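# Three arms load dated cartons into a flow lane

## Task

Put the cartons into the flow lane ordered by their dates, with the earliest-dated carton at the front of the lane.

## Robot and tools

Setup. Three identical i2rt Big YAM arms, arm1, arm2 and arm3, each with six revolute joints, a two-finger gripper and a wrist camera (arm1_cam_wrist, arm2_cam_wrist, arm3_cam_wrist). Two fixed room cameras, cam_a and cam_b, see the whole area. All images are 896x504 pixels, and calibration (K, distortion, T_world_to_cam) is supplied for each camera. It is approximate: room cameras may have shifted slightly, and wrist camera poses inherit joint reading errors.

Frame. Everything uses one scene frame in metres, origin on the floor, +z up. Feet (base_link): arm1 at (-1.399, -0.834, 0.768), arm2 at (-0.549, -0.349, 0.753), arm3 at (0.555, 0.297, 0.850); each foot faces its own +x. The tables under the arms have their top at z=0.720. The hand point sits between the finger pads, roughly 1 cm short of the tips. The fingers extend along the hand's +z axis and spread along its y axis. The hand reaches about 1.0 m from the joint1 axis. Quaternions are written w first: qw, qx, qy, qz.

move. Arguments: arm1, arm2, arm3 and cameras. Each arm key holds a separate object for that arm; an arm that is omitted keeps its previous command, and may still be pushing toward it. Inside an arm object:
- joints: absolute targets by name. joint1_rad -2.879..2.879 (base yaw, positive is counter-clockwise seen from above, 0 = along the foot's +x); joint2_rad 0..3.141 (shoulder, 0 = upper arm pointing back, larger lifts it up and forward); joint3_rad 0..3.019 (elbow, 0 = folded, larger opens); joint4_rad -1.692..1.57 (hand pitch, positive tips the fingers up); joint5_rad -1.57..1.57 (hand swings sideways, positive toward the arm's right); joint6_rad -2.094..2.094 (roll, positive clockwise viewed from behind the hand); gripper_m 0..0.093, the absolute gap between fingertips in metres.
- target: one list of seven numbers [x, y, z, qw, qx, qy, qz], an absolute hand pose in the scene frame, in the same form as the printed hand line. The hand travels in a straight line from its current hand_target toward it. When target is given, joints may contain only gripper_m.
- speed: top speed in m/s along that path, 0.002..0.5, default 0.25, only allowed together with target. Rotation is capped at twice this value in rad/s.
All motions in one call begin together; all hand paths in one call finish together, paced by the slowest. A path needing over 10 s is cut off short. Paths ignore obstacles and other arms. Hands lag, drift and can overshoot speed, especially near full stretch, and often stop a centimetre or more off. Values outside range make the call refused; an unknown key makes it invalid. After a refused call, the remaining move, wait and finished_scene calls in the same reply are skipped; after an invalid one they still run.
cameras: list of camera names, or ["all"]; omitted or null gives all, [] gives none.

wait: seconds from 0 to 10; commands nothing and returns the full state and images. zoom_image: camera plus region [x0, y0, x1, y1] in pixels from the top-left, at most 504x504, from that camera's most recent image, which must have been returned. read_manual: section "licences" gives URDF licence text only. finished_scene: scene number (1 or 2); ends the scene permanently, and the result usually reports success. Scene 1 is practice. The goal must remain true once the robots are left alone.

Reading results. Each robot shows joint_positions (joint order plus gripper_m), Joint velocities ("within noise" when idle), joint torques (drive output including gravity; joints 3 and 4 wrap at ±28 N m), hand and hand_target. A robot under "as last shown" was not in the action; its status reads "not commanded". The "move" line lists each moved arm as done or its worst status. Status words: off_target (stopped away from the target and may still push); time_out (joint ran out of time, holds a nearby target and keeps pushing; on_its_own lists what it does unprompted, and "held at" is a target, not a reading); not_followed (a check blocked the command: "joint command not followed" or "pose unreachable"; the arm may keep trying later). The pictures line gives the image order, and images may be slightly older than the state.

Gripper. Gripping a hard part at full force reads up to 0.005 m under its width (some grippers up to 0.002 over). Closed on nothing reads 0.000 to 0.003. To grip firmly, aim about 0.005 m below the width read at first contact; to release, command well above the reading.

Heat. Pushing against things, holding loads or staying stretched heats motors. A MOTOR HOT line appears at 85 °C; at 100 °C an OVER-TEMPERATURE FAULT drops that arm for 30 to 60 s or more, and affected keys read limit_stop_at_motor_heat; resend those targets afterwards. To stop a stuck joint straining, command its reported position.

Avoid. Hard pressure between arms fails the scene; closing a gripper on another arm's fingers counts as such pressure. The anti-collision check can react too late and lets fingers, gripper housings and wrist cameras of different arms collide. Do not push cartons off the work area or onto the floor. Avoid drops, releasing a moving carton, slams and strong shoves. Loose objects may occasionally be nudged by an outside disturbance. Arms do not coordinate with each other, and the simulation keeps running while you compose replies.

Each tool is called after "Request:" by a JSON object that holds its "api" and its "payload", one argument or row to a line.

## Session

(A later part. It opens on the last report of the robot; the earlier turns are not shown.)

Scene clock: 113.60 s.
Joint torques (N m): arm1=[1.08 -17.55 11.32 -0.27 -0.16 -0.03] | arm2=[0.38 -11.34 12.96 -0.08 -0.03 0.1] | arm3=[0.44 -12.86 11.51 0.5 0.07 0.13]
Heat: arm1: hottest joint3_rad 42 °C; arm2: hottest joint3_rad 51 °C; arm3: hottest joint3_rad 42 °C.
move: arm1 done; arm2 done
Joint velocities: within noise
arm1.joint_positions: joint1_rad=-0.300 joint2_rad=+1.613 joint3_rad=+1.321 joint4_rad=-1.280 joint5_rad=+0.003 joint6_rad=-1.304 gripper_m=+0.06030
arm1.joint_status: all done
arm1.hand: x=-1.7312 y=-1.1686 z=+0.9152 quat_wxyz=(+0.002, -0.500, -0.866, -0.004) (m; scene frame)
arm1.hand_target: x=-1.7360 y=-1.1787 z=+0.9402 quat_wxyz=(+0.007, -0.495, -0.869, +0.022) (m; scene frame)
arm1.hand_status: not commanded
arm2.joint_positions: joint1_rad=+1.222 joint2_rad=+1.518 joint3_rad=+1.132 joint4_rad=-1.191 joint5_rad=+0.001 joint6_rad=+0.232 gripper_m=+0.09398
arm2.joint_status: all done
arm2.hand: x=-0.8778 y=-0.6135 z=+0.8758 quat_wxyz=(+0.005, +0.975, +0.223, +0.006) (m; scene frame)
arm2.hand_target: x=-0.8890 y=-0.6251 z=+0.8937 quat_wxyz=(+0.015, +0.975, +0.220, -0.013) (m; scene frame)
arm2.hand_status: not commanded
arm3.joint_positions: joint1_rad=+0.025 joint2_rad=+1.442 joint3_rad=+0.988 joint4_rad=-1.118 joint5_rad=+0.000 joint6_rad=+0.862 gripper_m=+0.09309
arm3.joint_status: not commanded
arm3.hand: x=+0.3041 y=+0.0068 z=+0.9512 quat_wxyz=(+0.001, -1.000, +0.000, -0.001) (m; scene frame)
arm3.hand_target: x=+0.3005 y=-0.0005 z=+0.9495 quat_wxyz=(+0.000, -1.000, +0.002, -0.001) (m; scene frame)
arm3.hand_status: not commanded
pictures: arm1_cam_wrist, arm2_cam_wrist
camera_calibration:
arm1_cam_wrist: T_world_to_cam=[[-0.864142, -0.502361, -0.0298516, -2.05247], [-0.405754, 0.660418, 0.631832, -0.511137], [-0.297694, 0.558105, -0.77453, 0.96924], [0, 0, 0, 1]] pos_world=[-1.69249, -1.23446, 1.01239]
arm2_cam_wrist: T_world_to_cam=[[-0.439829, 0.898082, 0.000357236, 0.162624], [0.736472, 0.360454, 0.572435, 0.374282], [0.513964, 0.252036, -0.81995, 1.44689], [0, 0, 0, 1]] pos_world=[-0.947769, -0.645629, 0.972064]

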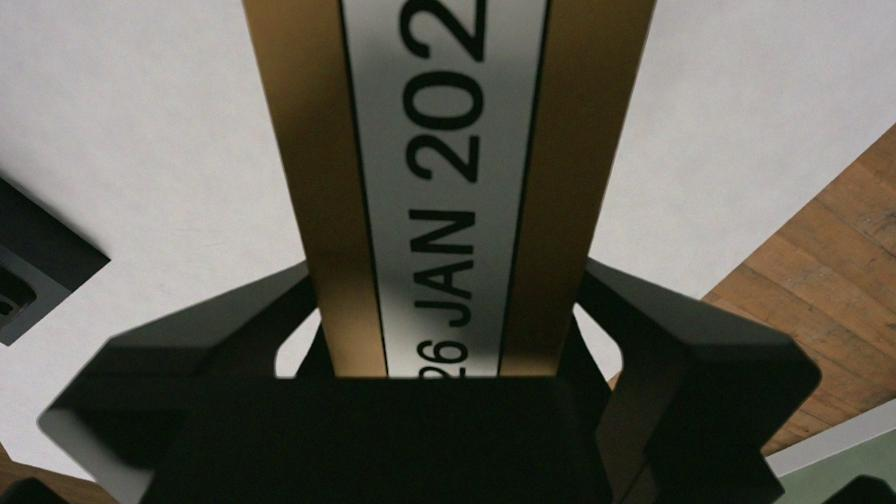

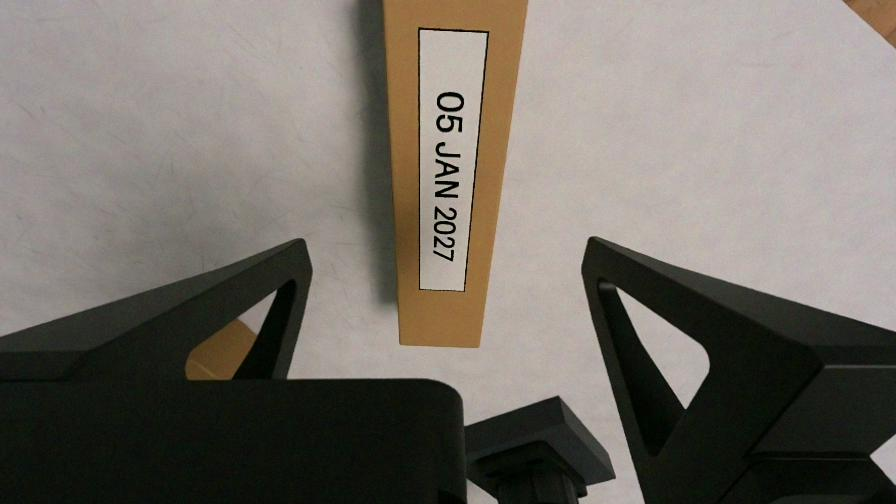

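Request:
{"api": "move", "payload": {
  "arm2": {"joints": {"joint2_rad": 1.675, "joint3_rad": 0.975, "joint4_rad": -0.876}},
  "cameras": []
}}

Request:
{"api": "move", "payload": {
  "arm2": {"joints": {"gripper_m": 0.054}},
  "cameras": ["arm2_cam_wrist"]
}}

Request:
{"api": "move", "payload": {
  "arm2": {"joints": {"joint2_rad": 1.48, "joint3_rad": 1.21, "joint4_rad": -1.27}},
  "cameras": []
}}

Request:
{"api": "move", "payload": {
  "arm2": {"joints": {"joint1_rad": -1.818, "joint2_rad": 1.452, "joint3_rad": 1.37, "joint4_rad": -1.45, "joint5_rad": 0, "joint6_rad": 0.785}},
  "cameras": ["arm2_cam_wrist"]
}}

Scene clock: 132.30 s.
Joint torques (N m): arm1=[1.08 -17.44 11.25 -0.29 -0.16 -0.04] | arm2=[0.38 -12.16 7.42 0.76 -0.03 0.09] | arm3=[0.67 -12.81 11.49 0.54 0.09 0.15]
Heat: arm1: hottest joint3_rad 42 °C; arm2: hottest joint3_rad 52 °C; arm3: hottest joint3_rad 43 °C.
move: arm2 done
Joint velocities: within noise
arm1, arm3: as last shown
arm2.joint_positions: joint1_rad=+1.222 joint2_rad=+1.677 joint3_rad=+0.978 joint4_rad=-0.886 joint5_rad=+0.001 joint6_rad=+0.232 gripper_m=+0.09398
arm2.joint_status: all done
arm2.hand: x=-0.8739 y=-0.6125 z=+0.7614 quat_wxyz=(+0.003, +0.975, +0.223, +0.009) (m; scene frame)
arm2.hand_target: x=-0.8735 y=-0.6149 z=+0.7613 quat_wxyz=(+0.006, +0.975, +0.220, +0.005) (m; scene frame)
arm2.hand_status: not commanded
pictures: none
No camera images: "cameras" was empty.

Scene clock: 132.93 s.
Joint torques (N m): arm1=[1.03 -17.38 11.26 -0.27 -0.16 -0.03] | arm2=[0.32 -12.22 7.43 0.73 0.05 0.05] | arm3=[0.38 -12.81 11.51 0.49 0.09 0.14]
Heat: arm1: hottest joint3_rad 42 °C; arm2: hottest joint3_rad 52 °C; arm3: hottest joint3_rad 43 °C.
move: arm2 off_target
Joint velocities: within noise
arm1, arm3: as last shown
arm2.joint_positions: joint1_rad=+1.222 joint2_rad=+1.677 joint3_rad=+0.978 joint4_rad=-0.886 joint5_rad=-0.002 joint6_rad=+0.236 gripper_m=+0.06088
arm2.joint_status: gripper_m off_target (ended at +0.06090, target +0.05400)
arm2.hand: x=-0.8736 y=-0.6130 z=+0.7614 quat_wxyz=(+0.004, +0.975, +0.222, +0.010) (m; scene frame)
arm2.hand_target: x=-0.8734 y=-0.6150 z=+0.7613 quat_wxyz=(+0.006, +0.975, +0.220, +0.006) (m; scene frame)
arm2.hand_status: not commanded
pictures: arm2_cam_wrist
camera_calibration:
arm2_cam_wrist: T_world_to_cam=[[-0.436842, 0.899538, -0.0000050226, 0.167831], [0.733239, 0.356085, 0.579279, 0.425848], [0.521085, 0.25305, -0.815129, 1.35396], [0, 0, 0, 1]] pos_world=[-0.944461, -0.645227, 0.856968]

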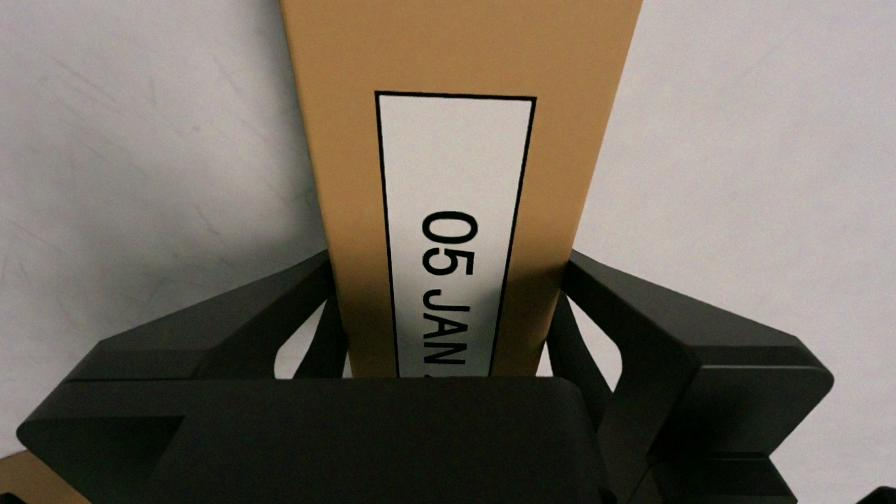

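Scene clock: 134.23 s.
Joint torques (N m): arm1=[1.08 -17.38 11.25 -0.28 -0.16 -0.04] | arm2=[0.32 -11.69 12.96 -0.2 0 0.06] | arm3=[0.5 -12.57 11.52 0.54 0.07 0.14]
Heat: arm1: hottest joint3_rad 43 °C; arm2: hottest joint3_rad 52 °C; arm3: hottest joint3_rad 43 °C.
move: arm2 done
Joint velocities: within noise
arm1, arm3: as last shown
arm2.joint_positions: joint1_rad=+1.222 joint2_rad=+1.484 joint3_rad=+1.165 joint4_rad=-1.259 joint5_rad=+0.000 joint6_rad=+0.236 gripper_m=+0.06088
arm2.joint_status: all done
arm2.hand: x=-0.8741 y=-0.6104 z=+0.9009 quat_wxyz=(+0.005, +0.975, +0.222, +0.007) (m; scene frame)
arm2.hand_target: x=-0.8834 y=-0.6201 z=+0.9191 quat_wxyz=(+0.014, +0.975, +0.220, -0.010) (m; scene frame)
arm2.hand_status: not commanded
pictures: none
No camera images: "cameras" was empty.

Scene clock: 136.80 s.
Joint torques (N m): arm1=[1.08 -17.44 11.28 -0.28 -0.17 -0.04] | arm2=[-0.15 -13.27 14.19 -0.25 -0.05 0.09] | arm3=[0.73 -12.57 11.51 0.54 0.1 0.15]
Heat: arm1: hottest joint3_rad 43 °C; arm2: hottest joint3_rad 53 °C; arm3: hottest joint3_rad 43 °C.
move: arm2 done
Joint velocities: within noise
arm1, arm3: as last shown
arm2.joint_positions: joint1_rad=-1.818 joint2_rad=+1.476 joint3_rad=+1.313 joint4_rad=-1.439 joint5_rad=+0.003 joint6_rad=+0.775 gripper_m=+0.06076
arm2.joint_status: all done
arm2.hand: x=-0.2506 y=-0.0488 z=+0.9587 quat_wxyz=(+0.006, +0.004, -1.000, +0.018) (m; scene frame)
arm2.hand_target: x=-0.2427 y=-0.0397 z=+0.9901 quat_wxyz=(-0.019, +0.000, -1.000, -0.008) (m; scene frame)
arm2.hand_status: not commanded
pictures: arm2_cam_wrist
camera_calibration:
arm2_cam_wrist: T_world_to_cam=[[0.0134712, -0.99874, 0.0483381, -0.0936363], [-0.818496, 0.016754, 0.574268, -0.746845], [-0.574354, -0.0473007, -0.817239, 0.760212], [0, 0, 0, 1]] pos_world=[-0.173397, -0.0450471, 1.05469]

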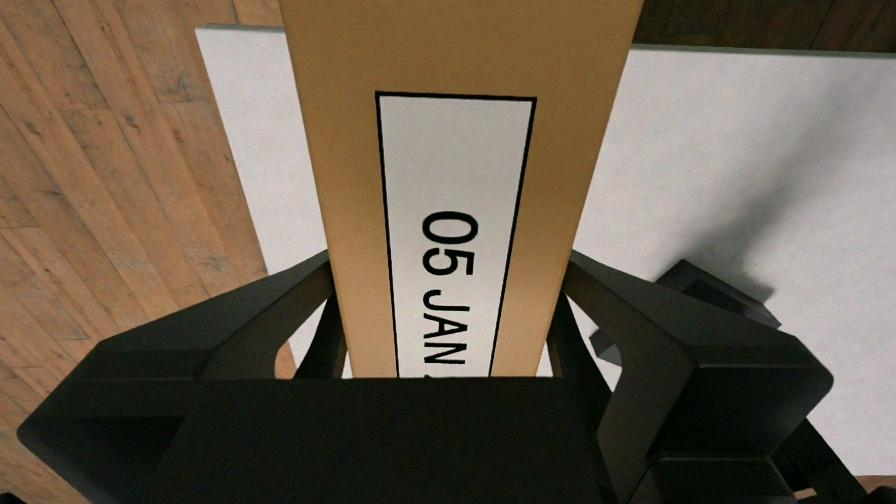

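Request:
{"api": "move", "payload": {
  "arm1": {"joints": {"joint1_rad": 2.485, "joint2_rad": 1.967, "joint3_rad": 1.79, "joint4_rad": -1.371, "joint5_rad": 0, "joint6_rad": 0}},
  "arm2": {"target": [0.03, -0.003, 0.818, 0, 0, 1, 0], "speed": 0.5},
  "cameras": ["arm2_cam_wrist"]
}}

Request:
{"api": "move", "payload": {
  "arm1": {"joints": {"joint2_rad": 2.035, "joint3_rad": 1.57, "joint4_rad": -1.11}},
  "arm2": {"target": [0.014, -0.011, 0.755, 0, 0, 1, 0], "speed": 0.06},
  "cameras": ["arm1_cam_wrist", "cam_a"]
}}

Scene clock: 143.90 s.
Joint torques (N m): arm1=[0.44 -26.81 9.59 -0.28 0.07 0.14] | arm2=[-0.5 -21.71 15.6 -0.39 -0.09 -0.12] | arm3=[0.62 -12.69 11.49 0.53 0.08 0.14]
Heat: arm1: hottest joint3_rad 43 °C; arm2: hottest joint3_rad 54 °C; arm3: hottest joint3_rad 43 °C.
move: arm1 done; arm2 off_target
Joint velocities: within noise
arm1.joint_positions: joint1_rad=+2.491 joint2_rad=+2.024 joint3_rad=+1.773 joint4_rad=-1.362 joint5_rad=+0.000 joint6_rad=-0.008 gripper_m=+0.06033
arm1.joint_status: all done
arm1.hand: x=-0.8480 y=-0.5763 z=+0.8709 quat_wxyz=(+0.019, +0.222, -0.975, +0.002) (m; scene frame)
arm1.hand_target: x=-0.8431 y=-0.5782 z=+0.9107 quat_wxyz=(-0.013, +0.215, -0.977, -0.005) (m; scene frame)
arm1.hand_status: not commanded
arm2.joint_positions: joint1_rad=-2.064 joint2_rad=+2.202 joint3_rad=+1.894 joint4_rad=-1.331 joint5_rad=-0.012 joint6_rad=+0.546 gripper_m=+0.06076
arm2.joint_status: not commanded
arm2.hand: x=+0.0060 y=-0.0157 z=+0.7897 quat_wxyz=(+0.028, -0.004, -0.999, +0.018) (m; scene frame)
arm2.hand_target: x=+0.0279 y=-0.0043 z=+0.8187 quat_wxyz=(-0.001, +0.000, -1.000, +0.000) (m; scene frame)
arm2.hand_status: off_target (0.039 m and 3.8 deg from the pose sent, 0.317 m and 2.2 deg at the start; pose on its path clipped on 18 of 78 steps)
arm3: as last shown
pictures: arm2_cam_wrist
camera_calibration:
arm2_cam_wrist: T_world_to_cam=[[-0.0022127, -0.998757, 0.0497984, -0.0569623], [-0.792274, 0.0321361, 0.609319, -0.467913], [-0.610162, -0.0381057, -0.79136, 0.750947], [0, 0, 0, 1]] pos_world=[0.0873582, -0.0132392, 0.882214]

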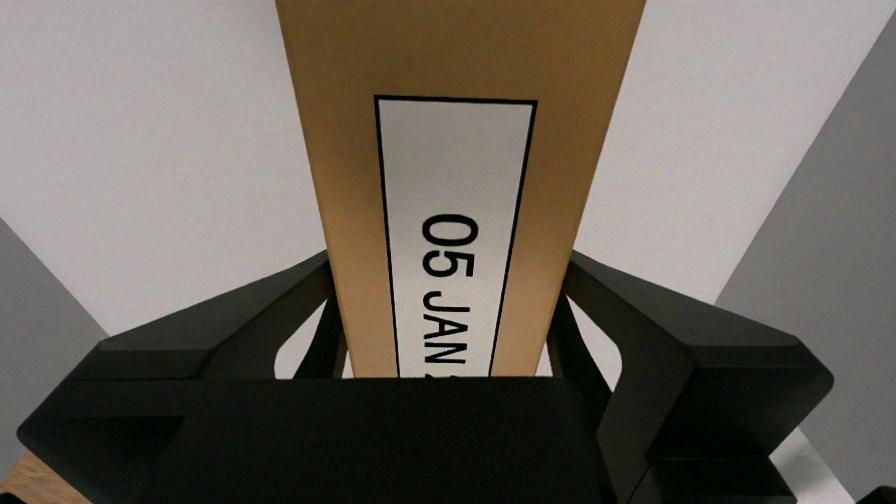

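Scene clock: 145.57 s.
Joint torques (N m): arm1=[0.5 -23.41 8.28 0.32 0.1 0.11] | arm2=[-0.21 -19.14 7.16 1.65 0.24 -0.04] | arm3=[0.56 -12.69 11.51 0.53 0.09 0.15]
Heat: arm1: hottest joint3_rad 43 °C; arm2: hottest joint3_rad 55 °C; arm3: hottest joint3_rad 43 °C.
move: arm1 done; arm2 off_target
Joint velocities: within noise
arm1.joint_positions: joint1_rad=+2.491 joint2_rad=+2.064 joint3_rad=+1.558 joint4_rad=-1.118 joint5_rad=-0.001 joint6_rad=-0.007 gripper_m=+0.05999
arm1.joint_status: all done
arm1.hand: x=-0.8719 y=-0.5868 z=+0.7715 quat_wxyz=(+0.025, +0.221, -0.975, +0.003) (m; scene frame)
arm1.hand_target: x=-0.8606 y=-0.5858 z=+0.7918 quat_wxyz=(+0.000, +0.215, -0.977, -0.002) (m; scene frame)
arm1.hand_status: not commanded
arm2.joint_positions: joint1_rad=-2.065 joint2_rad=+2.185 joint3_rad=+1.851 joint4_rad=-1.213 joint5_rad=-0.020 joint6_rad=+0.540 gripper_m=+0.06076
arm2.joint_status: not commanded
arm2.hand: x=+0.0183 y=-0.0070 z=+0.7843 quat_wxyz=(-0.010, -0.001, -1.000, -0.009) (m; scene frame)
arm2.hand_target: x=+0.0132 y=-0.0115 z=+0.7558 quat_wxyz=(+0.000, +0.000, -1.000, +0.000) (m; scene frame)
arm2.hand_status: off_target (0.030 m and 1.5 deg from the pose sent, 0.036 m and 3.8 deg at the start)
arm3: as last shown
pictures: arm1_cam_wrist, cam_a
camera_calibration:
arm1_cam_wrist: T_world_to_cam=[[0.43384, -0.900481, -0.030262, -0.12349], [-0.664648, -0.342534, 0.664013, -1.295], [-0.608297, -0.267962, -0.747109, 0.0122572], [0, 0, 0, 1]] pos_world=[-0.799692, -0.551499, 0.86532]

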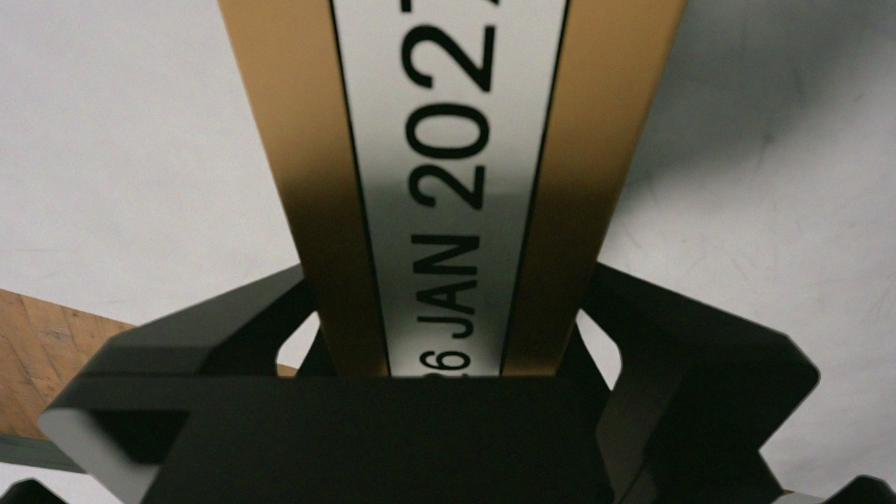

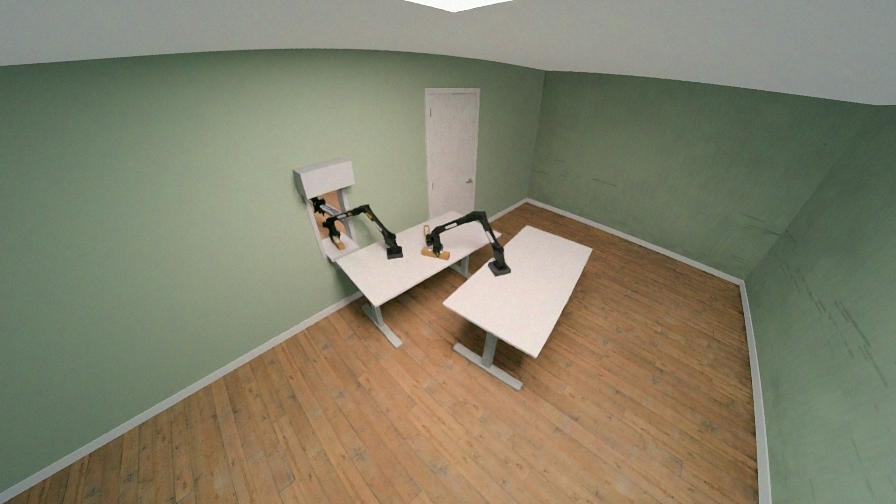

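Request:
{"api": "move", "payload": {
  "arm1": {"target": [-0.861, -0.581, 0.71, 0, 0.2147, -0.9767, 0], "speed": 0.08},
  "arm2": {"target": [0.0175, -0.0075, 0.7845, 0, 0, 1, 0], "speed": 0.1, "joints": {"gripper_m": 0.088}},
  "cameras": ["arm2_cam_wrist", "arm1_cam_wrist"]
}}

Scene clock: 154.77 s.
Joint torques (N m): arm1=[1.14 -14.51 6.74 3.34 0.29 0.13] | arm2=[-0.15 -20.42 11.82 -0.28 0.09 -0.03] | arm3=[0.67 -12.51 11.49 0.49 0.1 0.15]
Heat: arm1: hottest joint3_rad 44 °C; arm2: hottest joint3_rad 53 °C; arm3: hottest joint3_rad 43 °C.
move: arm1 off_target; arm2 done
Joint velocities: within noise
arm1.joint_positions: joint1_rad=+2.491 joint2_rad=+2.052 joint3_rad=+1.513 joint4_rad=-1.037 joint5_rad=-0.001 joint6_rad=-0.001 gripper_m=+0.05995
arm1.joint_status: not commanded
arm1.hand: x=-0.8699 y=-0.5858 z=+0.7630 quat_wxyz=(+0.001, +0.218, -0.976, -0.002) (m; scene frame)
arm1.hand_target: x=-0.8656 y=-0.5831 z=+0.7132 quat_wxyz=(+0.001, +0.215, -0.977, +0.000) (m; scene frame)
arm1.hand_status: off_target (0.054 m and 0.5 deg from the pose sent, 0.063 m and 2.9 deg at the start)
arm2.joint_positions: joint1_rad=-2.065 joint2_rad=+2.186 joint3_rad=+1.844 joint4_rad=-1.241 joint5_rad=-0.017 joint6_rad=+0.540 gripper_m=+0.08795
arm2.joint_status: all done
arm2.hand: x=+0.0104 y=-0.0126 z=+0.7808 quat_wxyz=(+0.005, -0.001, -1.000, +0.002) (m; scene frame)
arm2.hand_target: x=+0.0174 y=-0.0077 z=+0.7846 quat_wxyz=(+0.000, +0.000, -1.000, +0.000) (m; scene frame)
arm2.hand_status: done (0.009 m and 0.6 deg from the pose sent, 0.001 m and 1.5 deg at the start)
arm3: as last shown
pictures: arm1_cam_wrist, arm2_cam_wrist
camera_calibration:
arm1_cam_wrist: T_world_to_cam=[[0.429434, -0.902608, -0.0297726, -0.129241], [-0.695164, -0.351423, 0.627096, -1.29132], [-0.576484, -0.248599, -0.778373, 0.0702153], [0, 0, 0, 1]] pos_world=[-0.801697, -0.552996, 0.860584]
arm2_cam_wrist: T_world_to_cam=[[0.00229802, -0.999855, 0.0168576, -0.027697], [-0.819084, 0.00778871, 0.57362, -0.431225], [-0.573669, -0.015126, -0.818948, 0.768116], [0, 0, 0, 1]] pos_world=[0.0874977, -0.0127158, 0.876873]

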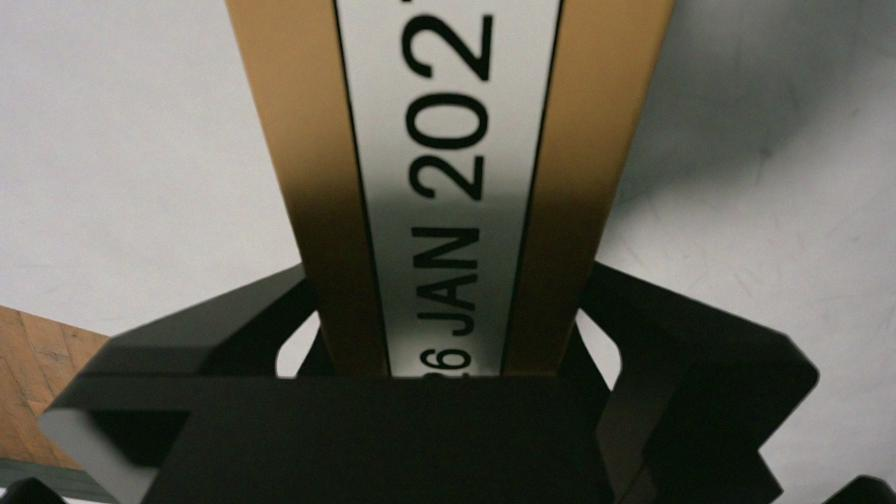

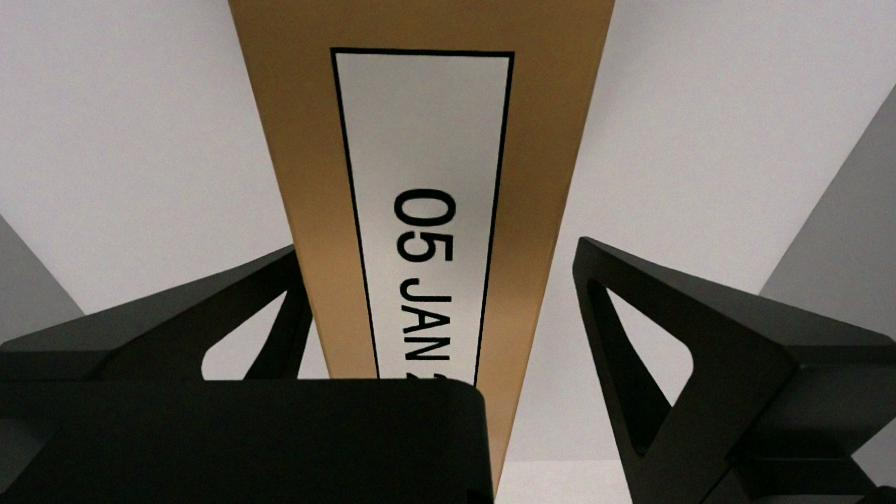

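Request:
{"api": "move", "payload": {
  "arm1": {"target": [-0.8695, -0.5855, 0.763, 0, 0.2164, -0.9763, 0], "speed": 0.1, "joints": {"gripper_m": 0.09}},
  "arm2": {"target": [-0.27, -0.022, 0.97, 0, 0, 1, 0], "speed": 0.5},
  "cameras": ["arm1_cam_wrist", "arm2_cam_wrist"]
}}

Request:
{"api": "move", "payload": {
  "arm1": {"joints": {"joint2_rad": 1.89, "joint3_rad": 1.82, "joint4_rad": -1.47}},
  "arm2": {"joints": {"joint1_rad": -0.4}},
  "arm3": {"target": [-0.003, -0.019, 0.79, 0, 0.99996, -0.009, 0], "speed": 0.5},
  "cameras": ["arm1_cam_wrist", "arm3_cam_wrist"]
}}

Scene clock: 169.47 s.
Joint torques (N m): arm1=[0.73 -22.59 7.72 -0.28 -0.02 0.07] | arm2=[0.15 -9.82 8.55 -0.01 0.09 0.11] | arm3=[0.38 -12.75 11.49 0.54 0.09 0.14]
Heat: arm1: hottest joint3_rad 43 °C; arm2: hottest joint3_rad 54 °C; arm3: hottest joint3_rad 43 °C.
move: arm1 off_target; arm2 off_target
Joint velocities: within noise
arm1.joint_positions: joint1_rad=+2.496 joint2_rad=+2.068 joint3_rad=+1.507 joint4_rad=-1.026 joint5_rad=+0.006 joint6_rad=+0.002 gripper_m=+0.08992
arm1.joint_status: all done
arm1.hand: x=-0.8728 y=-0.5853 z=+0.7519 quat_wxyz=(+0.006, +0.219, -0.976, +0.002) (m; scene frame)
arm1.hand_target: x=-0.8697 y=-0.5855 z=+0.7628 quat_wxyz=(+0.000, +0.216, -0.976, +0.000) (m; scene frame)
arm1.hand_status: off_target (0.012 m and 0.8 deg from the pose sent, 0.001 m and 0.4 deg at the start)
arm2.joint_positions: joint1_rad=-1.754 joint2_rad=+1.452 joint3_rad=+1.353 joint4_rad=-1.429 joint5_rad=-0.015 joint6_rad=+0.841 gripper_m=+0.08797
arm2.joint_status: not commanded
arm2.hand: x=-0.2649 y=-0.0187 z=+0.9830 quat_wxyz=(-0.013, +0.004, -1.000, -0.015) (m; scene frame)
arm2.hand_target: x=-0.2700 y=-0.0221 z=+0.9704 quat_wxyz=(+0.000, +0.000, -1.000, +0.000) (m; scene frame)
arm2.hand_status: off_target (0.014 m and 2.3 deg from the pose sent, 0.338 m and 0.6 deg at the start; pose on its path clipped on 15 of 56 steps)
arm3.joint_positions: joint1_rad=+0.025 joint2_rad=+1.442 joint3_rad=+0.988 joint4_rad=-1.118 joint5_rad=+0.000 joint6_rad=+0.862 gripper_m=+0.09309
arm3.joint_status: not commanded
arm3.hand: x=+0.3041 y=+0.0068 z=+0.9512 quat_wxyz=(+0.001, -1.000, +0.000, -0.001) (m; scene frame)
arm3.hand_target: x=+0.3005 y=-0.0005 z=+0.9495 quat_wxyz=(+0.000, -1.000, +0.002, -0.001) (m; scene frame)
arm3.hand_status: not commanded
pictures: arm1_cam_wrist, arm2_cam_wrist
camera_calibration:
arm1_cam_wrist: T_world_to_cam=[[0.43141, -0.901865, -0.0229053, -0.130815], [-0.689652, -0.346053, 0.636103, -1.28501], [-0.581606, -0.258625, -0.771264, 0.0443209], [0, 0, 0, 1]] pos_world=[-0.803997, -0.551197, 0.848586]
arm2_cam_wrist: T_world_to_cam=[[0.0128864, -0.999769, -0.0172055, -0.000309121], [-0.839203, -0.0201692, 0.543444, -0.748891], [-0.543666, 0.0074358, -0.839269, 0.803989], [0, 0, 0, 1]] pos_world=[-0.191366, -0.0213919, 1.08174]

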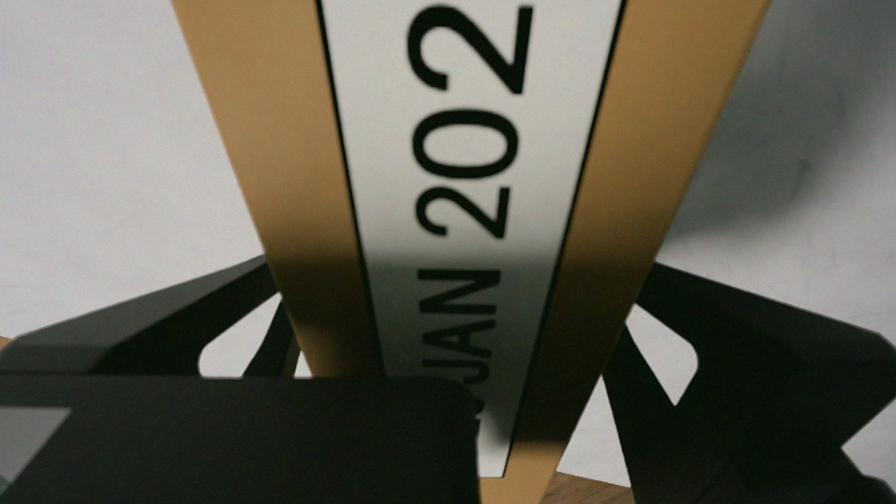

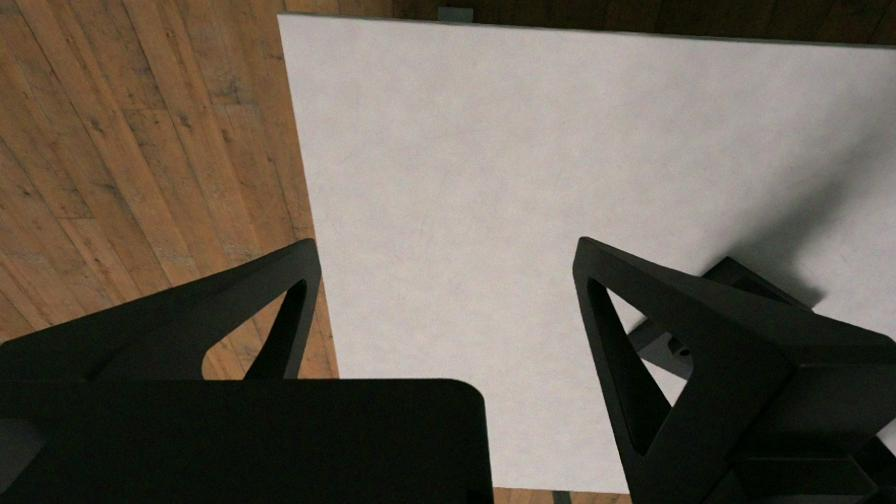

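Scene clock: 171.40 s.
Joint torques (N m): arm1=[0.67 -21.83 10.67 -0.18 -0.02 0.07] | arm2=[0.32 -10.81 8.51 -0.03 0.06 0.08] | arm3=[-0.09 -25.58 12.78 0.01 -0.01 -0.04]
Heat: arm1: hottest joint3_rad 43 °C; arm2: hottest joint3_rad 54 °C; arm3: hottest joint3_rad 43 °C.
move: arm1 done; arm2 done; arm3 off_target
Joint velocities: within noise
arm1.joint_positions: joint1_rad=+2.496 joint2_rad=+1.894 joint3_rad=+1.792 joint4_rad=-1.460 joint5_rad=+0.006 joint6_rad=+0.002 gripper_m=+0.08992
arm1.joint_status: all done
arm1.hand: x=-0.8668 y=-0.5833 z=+0.9534 quat_wxyz=(-0.007, +0.219, -0.976, -0.001) (m; scene frame)
arm1.hand_target: x=-0.8616 y=-0.5826 z=+0.9665 quat_wxyz=(-0.017, +0.216, -0.976, -0.004) (m; scene frame)
arm1.hand_status: not commanded
arm2.joint_positions: joint1_rad=-0.404 joint2_rad=+1.461 joint3_rad=+1.353 joint4_rad=-1.429 joint5_rad=-0.015 joint6_rad=+0.843 gripper_m=+0.08797
arm2.joint_status: all done
arm2.hand: x=-0.8083 y=+0.0050 z=+0.9740 quat_wxyz=(+0.007, +0.627, -0.779, -0.010) (m; scene frame)
arm2.hand_target: x=-0.8055 y=-0.0015 z=+0.9650 quat_wxyz=(+0.007, +0.625, -0.781, +0.006) (m; scene frame)
arm2.hand_status: not commanded
arm3.joint_positions: joint1_rad=-0.318 joint2_rad=+2.218 joint3_rad=+1.673 joint4_rad=-1.020 joint5_rad=+0.003 joint6_rad=+0.544 gripper_m=+0.09309
arm3.joint_status: not commanded
arm3.hand: x=+0.0047 y=-0.0148 z=+0.7969 quat_wxyz=(+0.000, -1.000, +0.013, +0.002) (m; scene frame)
arm3.hand_target: x=-0.0026 y=-0.0188 z=+0.7900 quat_wxyz=(+0.000, -1.000, +0.009, +0.000) (m; scene frame)
arm3.hand_status: off_target (0.011 m and 0.5 deg from the pose sent, 0.348 m and 1.0 deg at the start; pose on its path clipped on 19 of 58 steps)
pictures: arm1_cam_wrist, arm3_cam_wrist
camera_calibration:
arm1_cam_wrist: T_world_to_cam=[[0.431867, -0.901646, -0.0229034, -0.126451], [-0.703942, -0.35283, 0.616422, -1.40587], [-0.563876, -0.25009, -0.787083, 0.239307], [0, 0, 0, 1]] pos_world=[-0.800101, -0.550199, 1.05207]
arm3_cam_wrist: T_world_to_cam=[[0.0416304, 0.999129, -0.00288184, 0.0177871], [0.805346, -0.0318487, 0.591949, -0.474152], [0.591341, -0.0269639, -0.80597, 0.76218], [0, 0, 0, 1]] pos_world=[-0.0695923, -0.0123214, 0.89502]

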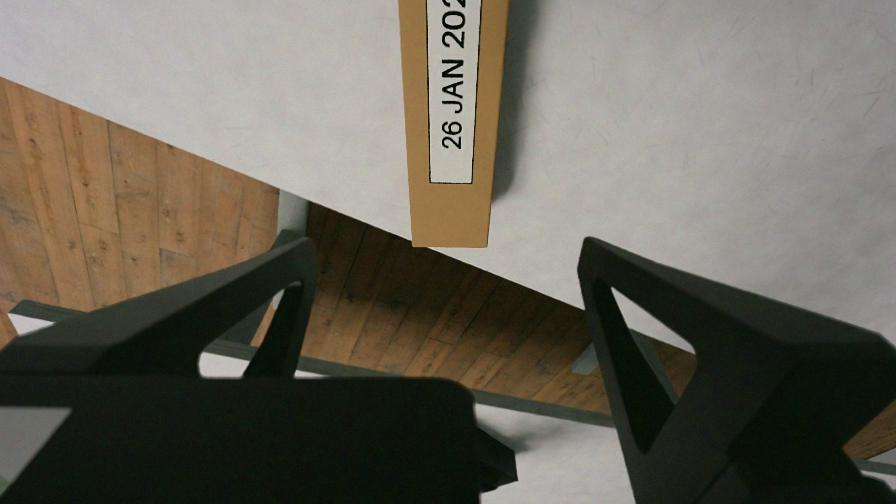

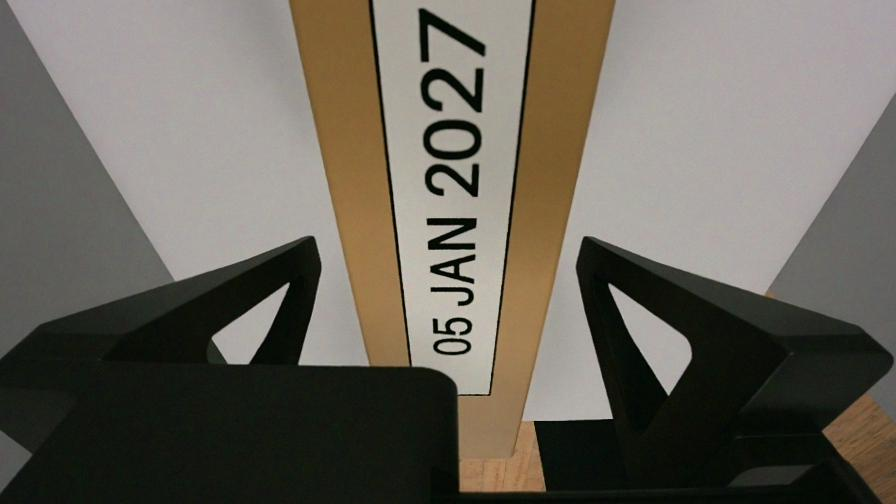

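Request:
{"api": "move", "payload": {
  "arm1": {"joints": {"joint1_rad": 0.5}},
  "arm3": {"joints": {"gripper_m": 0.054}},
  "cameras": ["arm3_cam_wrist"]
}}

Request:
{"api": "move", "payload": {
  "arm2": {"joints": {"joint1_rad": 2.168, "joint2_rad": 1.605, "joint3_rad": 1.248, "joint4_rad": -1.214, "joint5_rad": 0, "joint6_rad": -0.848, "gripper_m": 0.093}},
  "arm3": {"target": [0.33, 0, 0.965, 0, 1, 0, 0], "speed": 0.5},
  "cameras": ["arm2_cam_wrist"]
}}

Request:
{"api": "move", "payload": {
  "arm3": {"target": [0.503, -0.342, 0.85, -0.0007, 0.99845, -0.0121, -0.0541], "speed": 0.5},
  "cameras": ["arm3_cam_wrist", "arm2_cam_wrist", "cam_b"]
}}

Scene clock: 180.07 s.
Joint torques (N m): arm1=[0.15 -22.53 10.76 -0.21 0.04 0.07] | arm2=[0.26 -10.81 8.51 -0.03 0.06 0.09] | arm3=[-0.03 -25.58 12.82 0.05 -0.03 -0.04]
Heat: arm1: hottest joint3_rad 44 °C; arm2: hottest joint3_rad 53 °C; arm3: hottest joint3_rad 44 °C.
move: arm1 done; arm3 off_target
Joint velocities: within noise
arm1.joint_positions: joint1_rad=+0.500 joint2_rad=+1.908 joint3_rad=+1.792 joint4_rad=-1.461 joint5_rad=+0.005 joint6_rad=+0.002 gripper_m=+0.08995
arm1.joint_status: all done
arm1.hand: x=-1.3891 y=-1.4240 z=+0.9401 quat_wxyz=(+0.005, -0.701, -0.713, -0.003) (m; scene frame)
arm1.hand_target: x=-1.3891 y=-1.4286 z=+0.9607 quat_wxyz=(-0.009, -0.702, -0.712, +0.009) (m; scene frame)
arm1.hand_status: not commanded
arm2: as last shown
arm3.joint_positions: joint1_rad=-0.318 joint2_rad=+2.218 joint3_rad=+1.673 joint4_rad=-1.022 joint5_rad=+0.004 joint6_rad=+0.543 gripper_m=+0.05854
arm3.joint_status: gripper_m off_target (ended at +0.05857, target +0.05400)
arm3.hand: x=+0.0050 y=-0.0145 z=+0.7969 quat_wxyz=(+0.001, -1.000, +0.013, +0.002) (m; scene frame)
arm3.hand_target: x=-0.0027 y=-0.0188 z=+0.7900 quat_wxyz=(+0.000, -1.000, +0.009, +0.000) (m; scene frame)
arm3.hand_status: not commanded
pictures: arm3_cam_wrist
camera_calibration:
arm3_cam_wrist: T_world_to_cam=[[0.0413046, 0.999146, -0.00135433, 0.0162891], [0.804759, -0.0324652, 0.592714, -0.474985], [0.592163, -0.0255717, -0.805412, 0.76156], [0, 0, 0, 1]] pos_world=[-0.0693927, -0.0122212, 0.894922]

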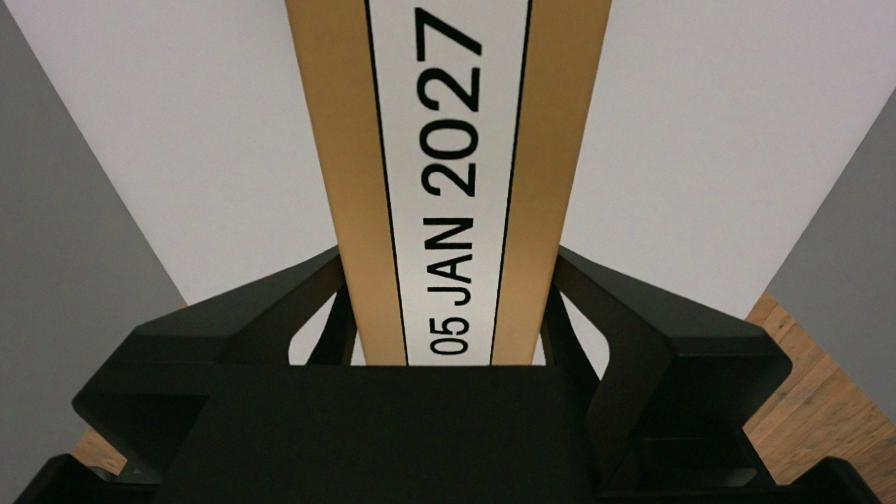

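Scene clock: 182.37 s.
Joint torques (N m): arm1=[0.56 -22.42 10.78 -0.2 0.04 0.07] | arm2=[-0.09 -13.22 8.42 0.12 -0.07 -0.12] | arm3=[0.79 -14.56 11.97 -0.01 0.26 0.15]
Heat: arm1: hottest joint3_rad 44 °C; arm2: hottest joint3_rad 53 °C; arm3: hottest joint3_rad 44 °C.
move: arm2 done; arm3 off_target
Joint velocities: within noise
arm1: as last shown
arm2.joint_positions: joint1_rad=+2.169 joint2_rad=+1.610 joint3_rad=+1.261 joint4_rad=-1.209 joint5_rad=+0.000 joint6_rad=-0.837 gripper_m=+0.09299
arm2.joint_status: all done
arm2.hand: x=-0.5229 y=-0.8132 z=+0.8886 quat_wxyz=(+0.009, +0.331, +0.944, -0.010) (m; scene frame)
arm2.hand_target: x=-0.5238 y=-0.8073 z=+0.8859 quat_wxyz=(+0.006, +0.326, +0.945, -0.004) (m; scene frame)
arm2.hand_status: not commanded
arm3.joint_positions: joint1_rad=+0.081 joint2_rad=+1.405 joint3_rad=+0.956 joint4_rad=-1.145 joint5_rad=-0.003 joint6_rad=+0.917 gripper_m=+0.05854
arm3.joint_status: not commanded
arm3.hand: x=+0.3328 y=+0.0077 z=+0.9534 quat_wxyz=(+0.008, -1.000, +0.000, -0.009) (m; scene frame)
arm3.hand_target: x=+0.3302 y=+0.0002 z=+0.9649 quat_wxyz=(+0.000, -1.000, +0.000, +0.000) (m; scene frame)
arm3.hand_status: off_target (0.014 m and 1.4 deg from the pose sent, 0.366 m and 1.5 deg at the start; pose on its path clipped on 18 of 69 steps)
pictures: arm2_cam_wrist
camera_calibration:
arm2_cam_wrist: T_world_to_cam=[[-0.621046, -0.783361, 0.0254457, -0.986322], [-0.64792, 0.531395, 0.545727, -0.383544], [-0.441023, 0.322435, -0.837576, 0.898728], [0, 0, 0, 1]] pos_world=[-0.464697, -0.858614, 0.987161]

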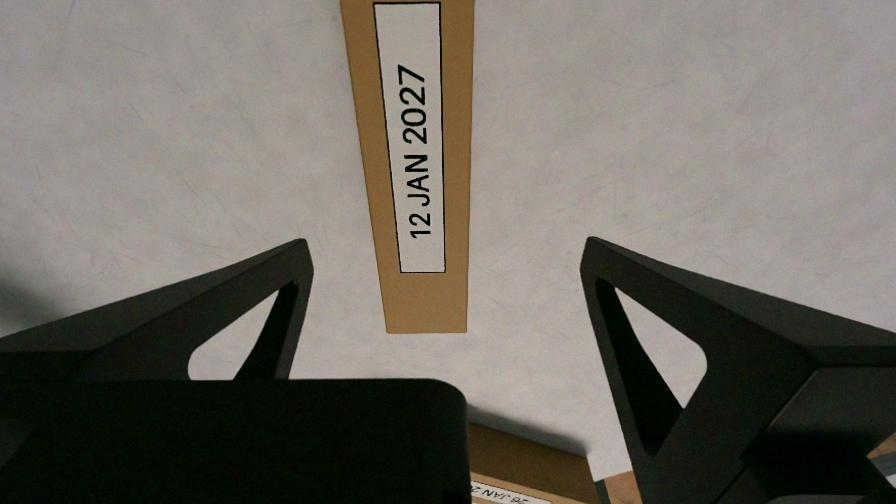

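Scene clock: 184.50 s.
Joint torques (N m): arm1=[0.56 -22.48 10.78 -0.18 0.04 0.07] | arm2=[-0.09 -13.22 8.42 0.09 -0.07 -0.11] | arm3=[-0.03 -27.58 14.89 -0.18 0.42 0.18]
Heat: arm1: hottest joint3_rad 44 °C; arm2: hottest joint3_rad 53 °C; arm3: hottest joint3_rad 44 °C.
move: arm3 off_target
Joint velocities: within noise
arm1, arm2: as last shown
arm3.joint_positions: joint1_rad=+0.688 joint2_rad=+2.167 joint3_rad=+1.682 joint4_rad=-1.126 joint5_rad=+0.104 joint6_rad=+1.535 gripper_m=+0.05854
arm3.joint_status: not commanded
arm3.hand: x=+0.5074 y=-0.3199 z=+0.8332 quat_wxyz=(+0.022, -0.999, +0.004, +0.050) (m; scene frame)
arm3.hand_target: x=+0.5031 y=-0.3408 z=+0.8506 quat_wxyz=(+0.000, -0.998, +0.012, +0.054) (m; scene frame)
arm3.hand_status: off_target (0.028 m and 2.6 deg from the pose sent, 0.402 m and 7.4 deg at the start; pose on its path clipped on 23 of 64 steps)
pictures: arm2_cam_wrist, arm3_cam_wrist, cam_b
camera_calibration:
arm2_cam_wrist: T_world_to_cam=[[-0.621046, -0.783361, 0.0254457, -0.986322], [-0.64792, 0.531395, 0.545727, -0.383544], [-0.441023, 0.322435, -0.837576, 0.898728], [0, 0, 0, 1]] pos_world=[-0.464697, -0.858614, 0.987161]
arm3_cam_wrist: T_world_to_cam=[[0.0265205, 0.998878, 0.0392417, 0.274299], [0.858272, -0.0428782, 0.5114, -0.87342], [0.512509, 0.0201175, -0.858446, 0.584661], [0, 0, 0, 1]] pos_world=[0.442713, -0.323203, 0.937803]

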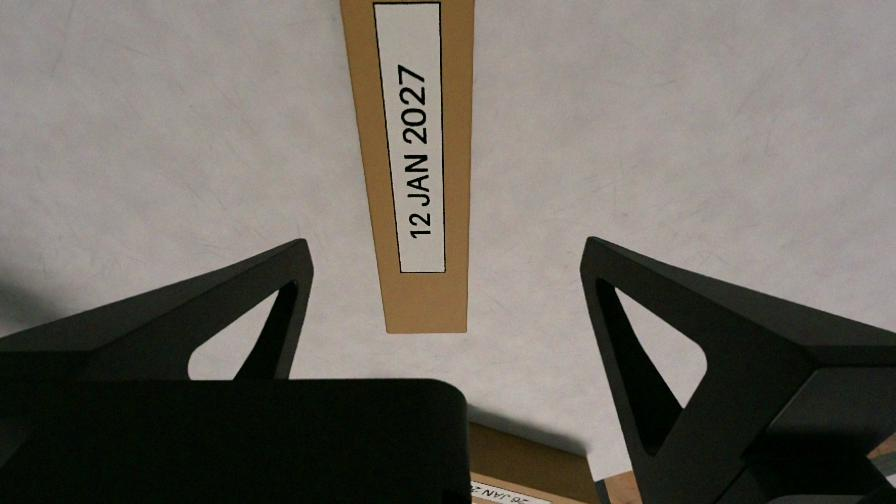

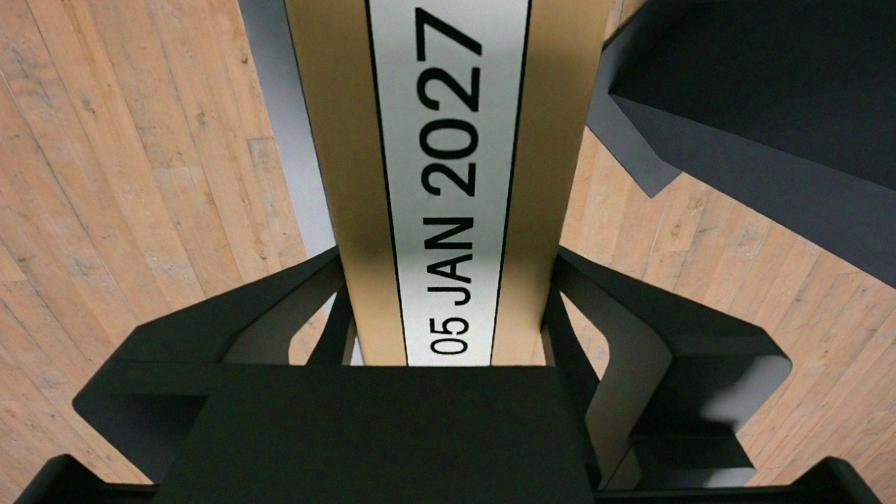

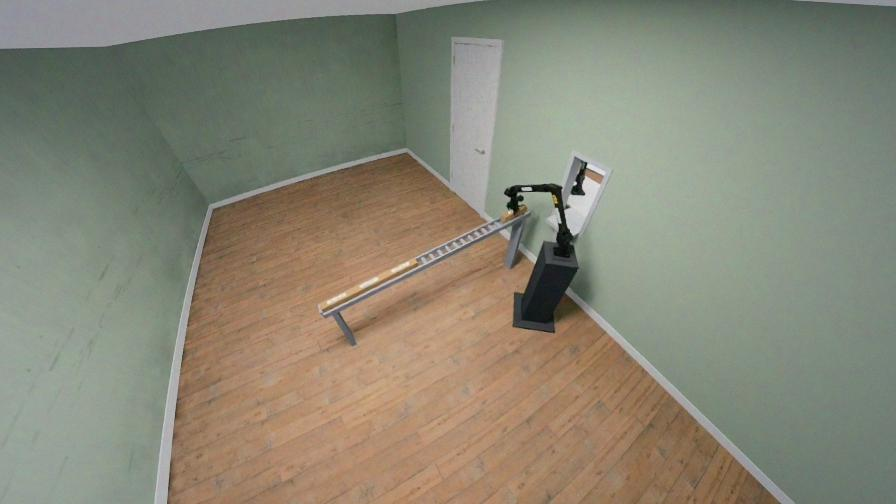

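Request:
{"api": "move", "payload": {
  "arm2": {"joints": {"joint1_rad": 2.205, "joint2_rad": 1.65, "joint3_rad": 1.138, "joint4_rad": -1.061, "joint6_rad": -0.82}},
  "arm3": {"target": [0.5, -0.342, 0.842, -0.0007, 0.99845, -0.0121, -0.0541], "speed": 0.2},
  "cameras": ["arm2_cam_wrist", "arm3_cam_wrist"]
}}

Scene clock: 195.27 s.
Joint torques (N m): arm1=[0.56 -22.48 10.78 -0.21 0.04 0.07] | arm2=[0.44 -12.16 7.77 0.76 -0.07 0.1] | arm3=[-0.44 -27.87 14.26 0.38 0.41 0.12]
Heat: arm1: hottest joint3_rad 44 °C; arm2: hottest joint3_rad 52 °C; arm3: hottest joint3_rad 44 °C.
move: arm2 done; arm3 off_target
Joint velocities: within noise
arm1: as last shown
arm2.joint_positions: joint1_rad=+2.198 joint2_rad=+1.643 joint3_rad=+1.151 joint4_rad=-1.071 joint5_rad=+0.000 joint6_rad=-0.831 gripper_m=+0.09299
arm2.joint_status: all done
arm2.hand: x=-0.5097 y=-0.8019 z=+0.8359 quat_wxyz=(+0.008, +0.320, +0.947, -0.007) (m; scene frame)
arm2.hand_target: x=-0.5070 y=-0.7982 z=+0.8284 quat_wxyz=(+0.006, +0.322, +0.947, -0.003) (m; scene frame)
arm2.hand_status: not commanded
arm3.joint_positions: joint1_rad=+0.688 joint2_rad=+2.180 joint3_rad=+1.682 joint4_rad=-1.126 joint5_rad=+0.104 joint6_rad=+1.535 gripper_m=+0.05854
arm3.joint_status: not commanded
arm3.hand: x=+0.5075 y=-0.3179 z=+0.8254 quat_wxyz=(+0.029, -0.998, +0.004, +0.050) (m; scene frame)
arm3.hand_target: x=+0.5001 y=-0.3407 z=+0.8428 quat_wxyz=(+0.000, -0.998, +0.012, +0.054) (m; scene frame)
arm3.hand_status: off_target (0.030 m and 3.4 deg from the pose sent, 0.025 m and 2.6 deg at the start)
pictures: arm2_cam_wrist, arm3_cam_wrist
camera_calibration:
arm2_cam_wrist: T_world_to_cam=[[-0.602559, -0.797767, 0.0221377, -0.967323], [-0.659767, 0.51355, 0.54861, -0.375018], [-0.449032, 0.315964, -0.835785, 0.84604], [0, 0, 0, 1]] pos_world=[-0.450394, -0.846426, 0.934261]
arm3_cam_wrist: T_world_to_cam=[[0.0268606, 0.998257, 0.0525413, 0.261188], [0.857958, -0.0499958, 0.511282, -0.871451], [0.513018, 0.0313449, -0.857806, 0.580759], [0, 0, 0, 1]] pos_world=[0.442713, -0.322505, 0.930012]

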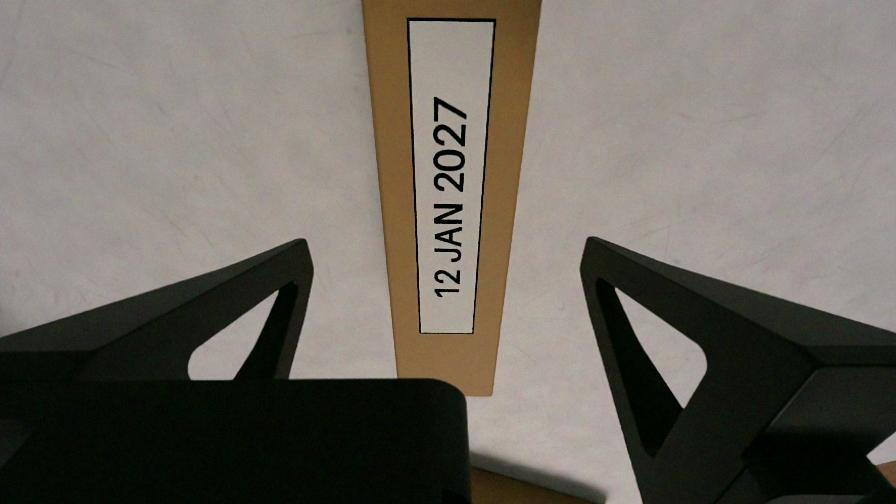

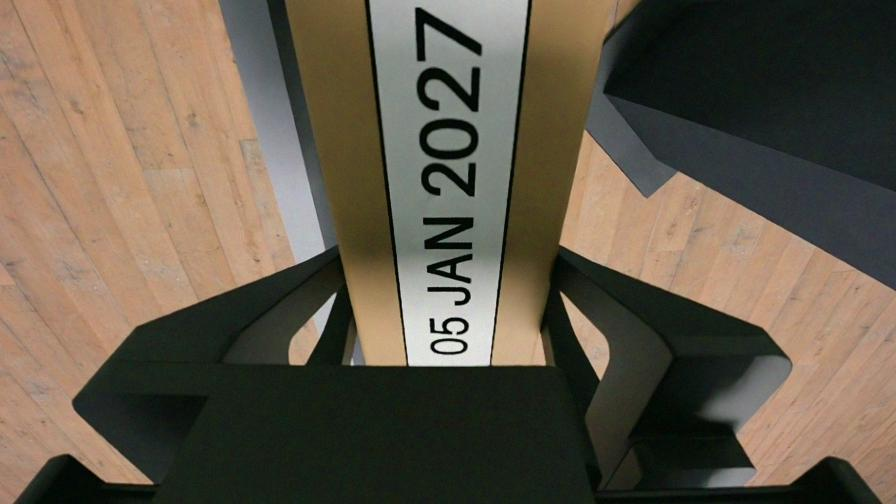

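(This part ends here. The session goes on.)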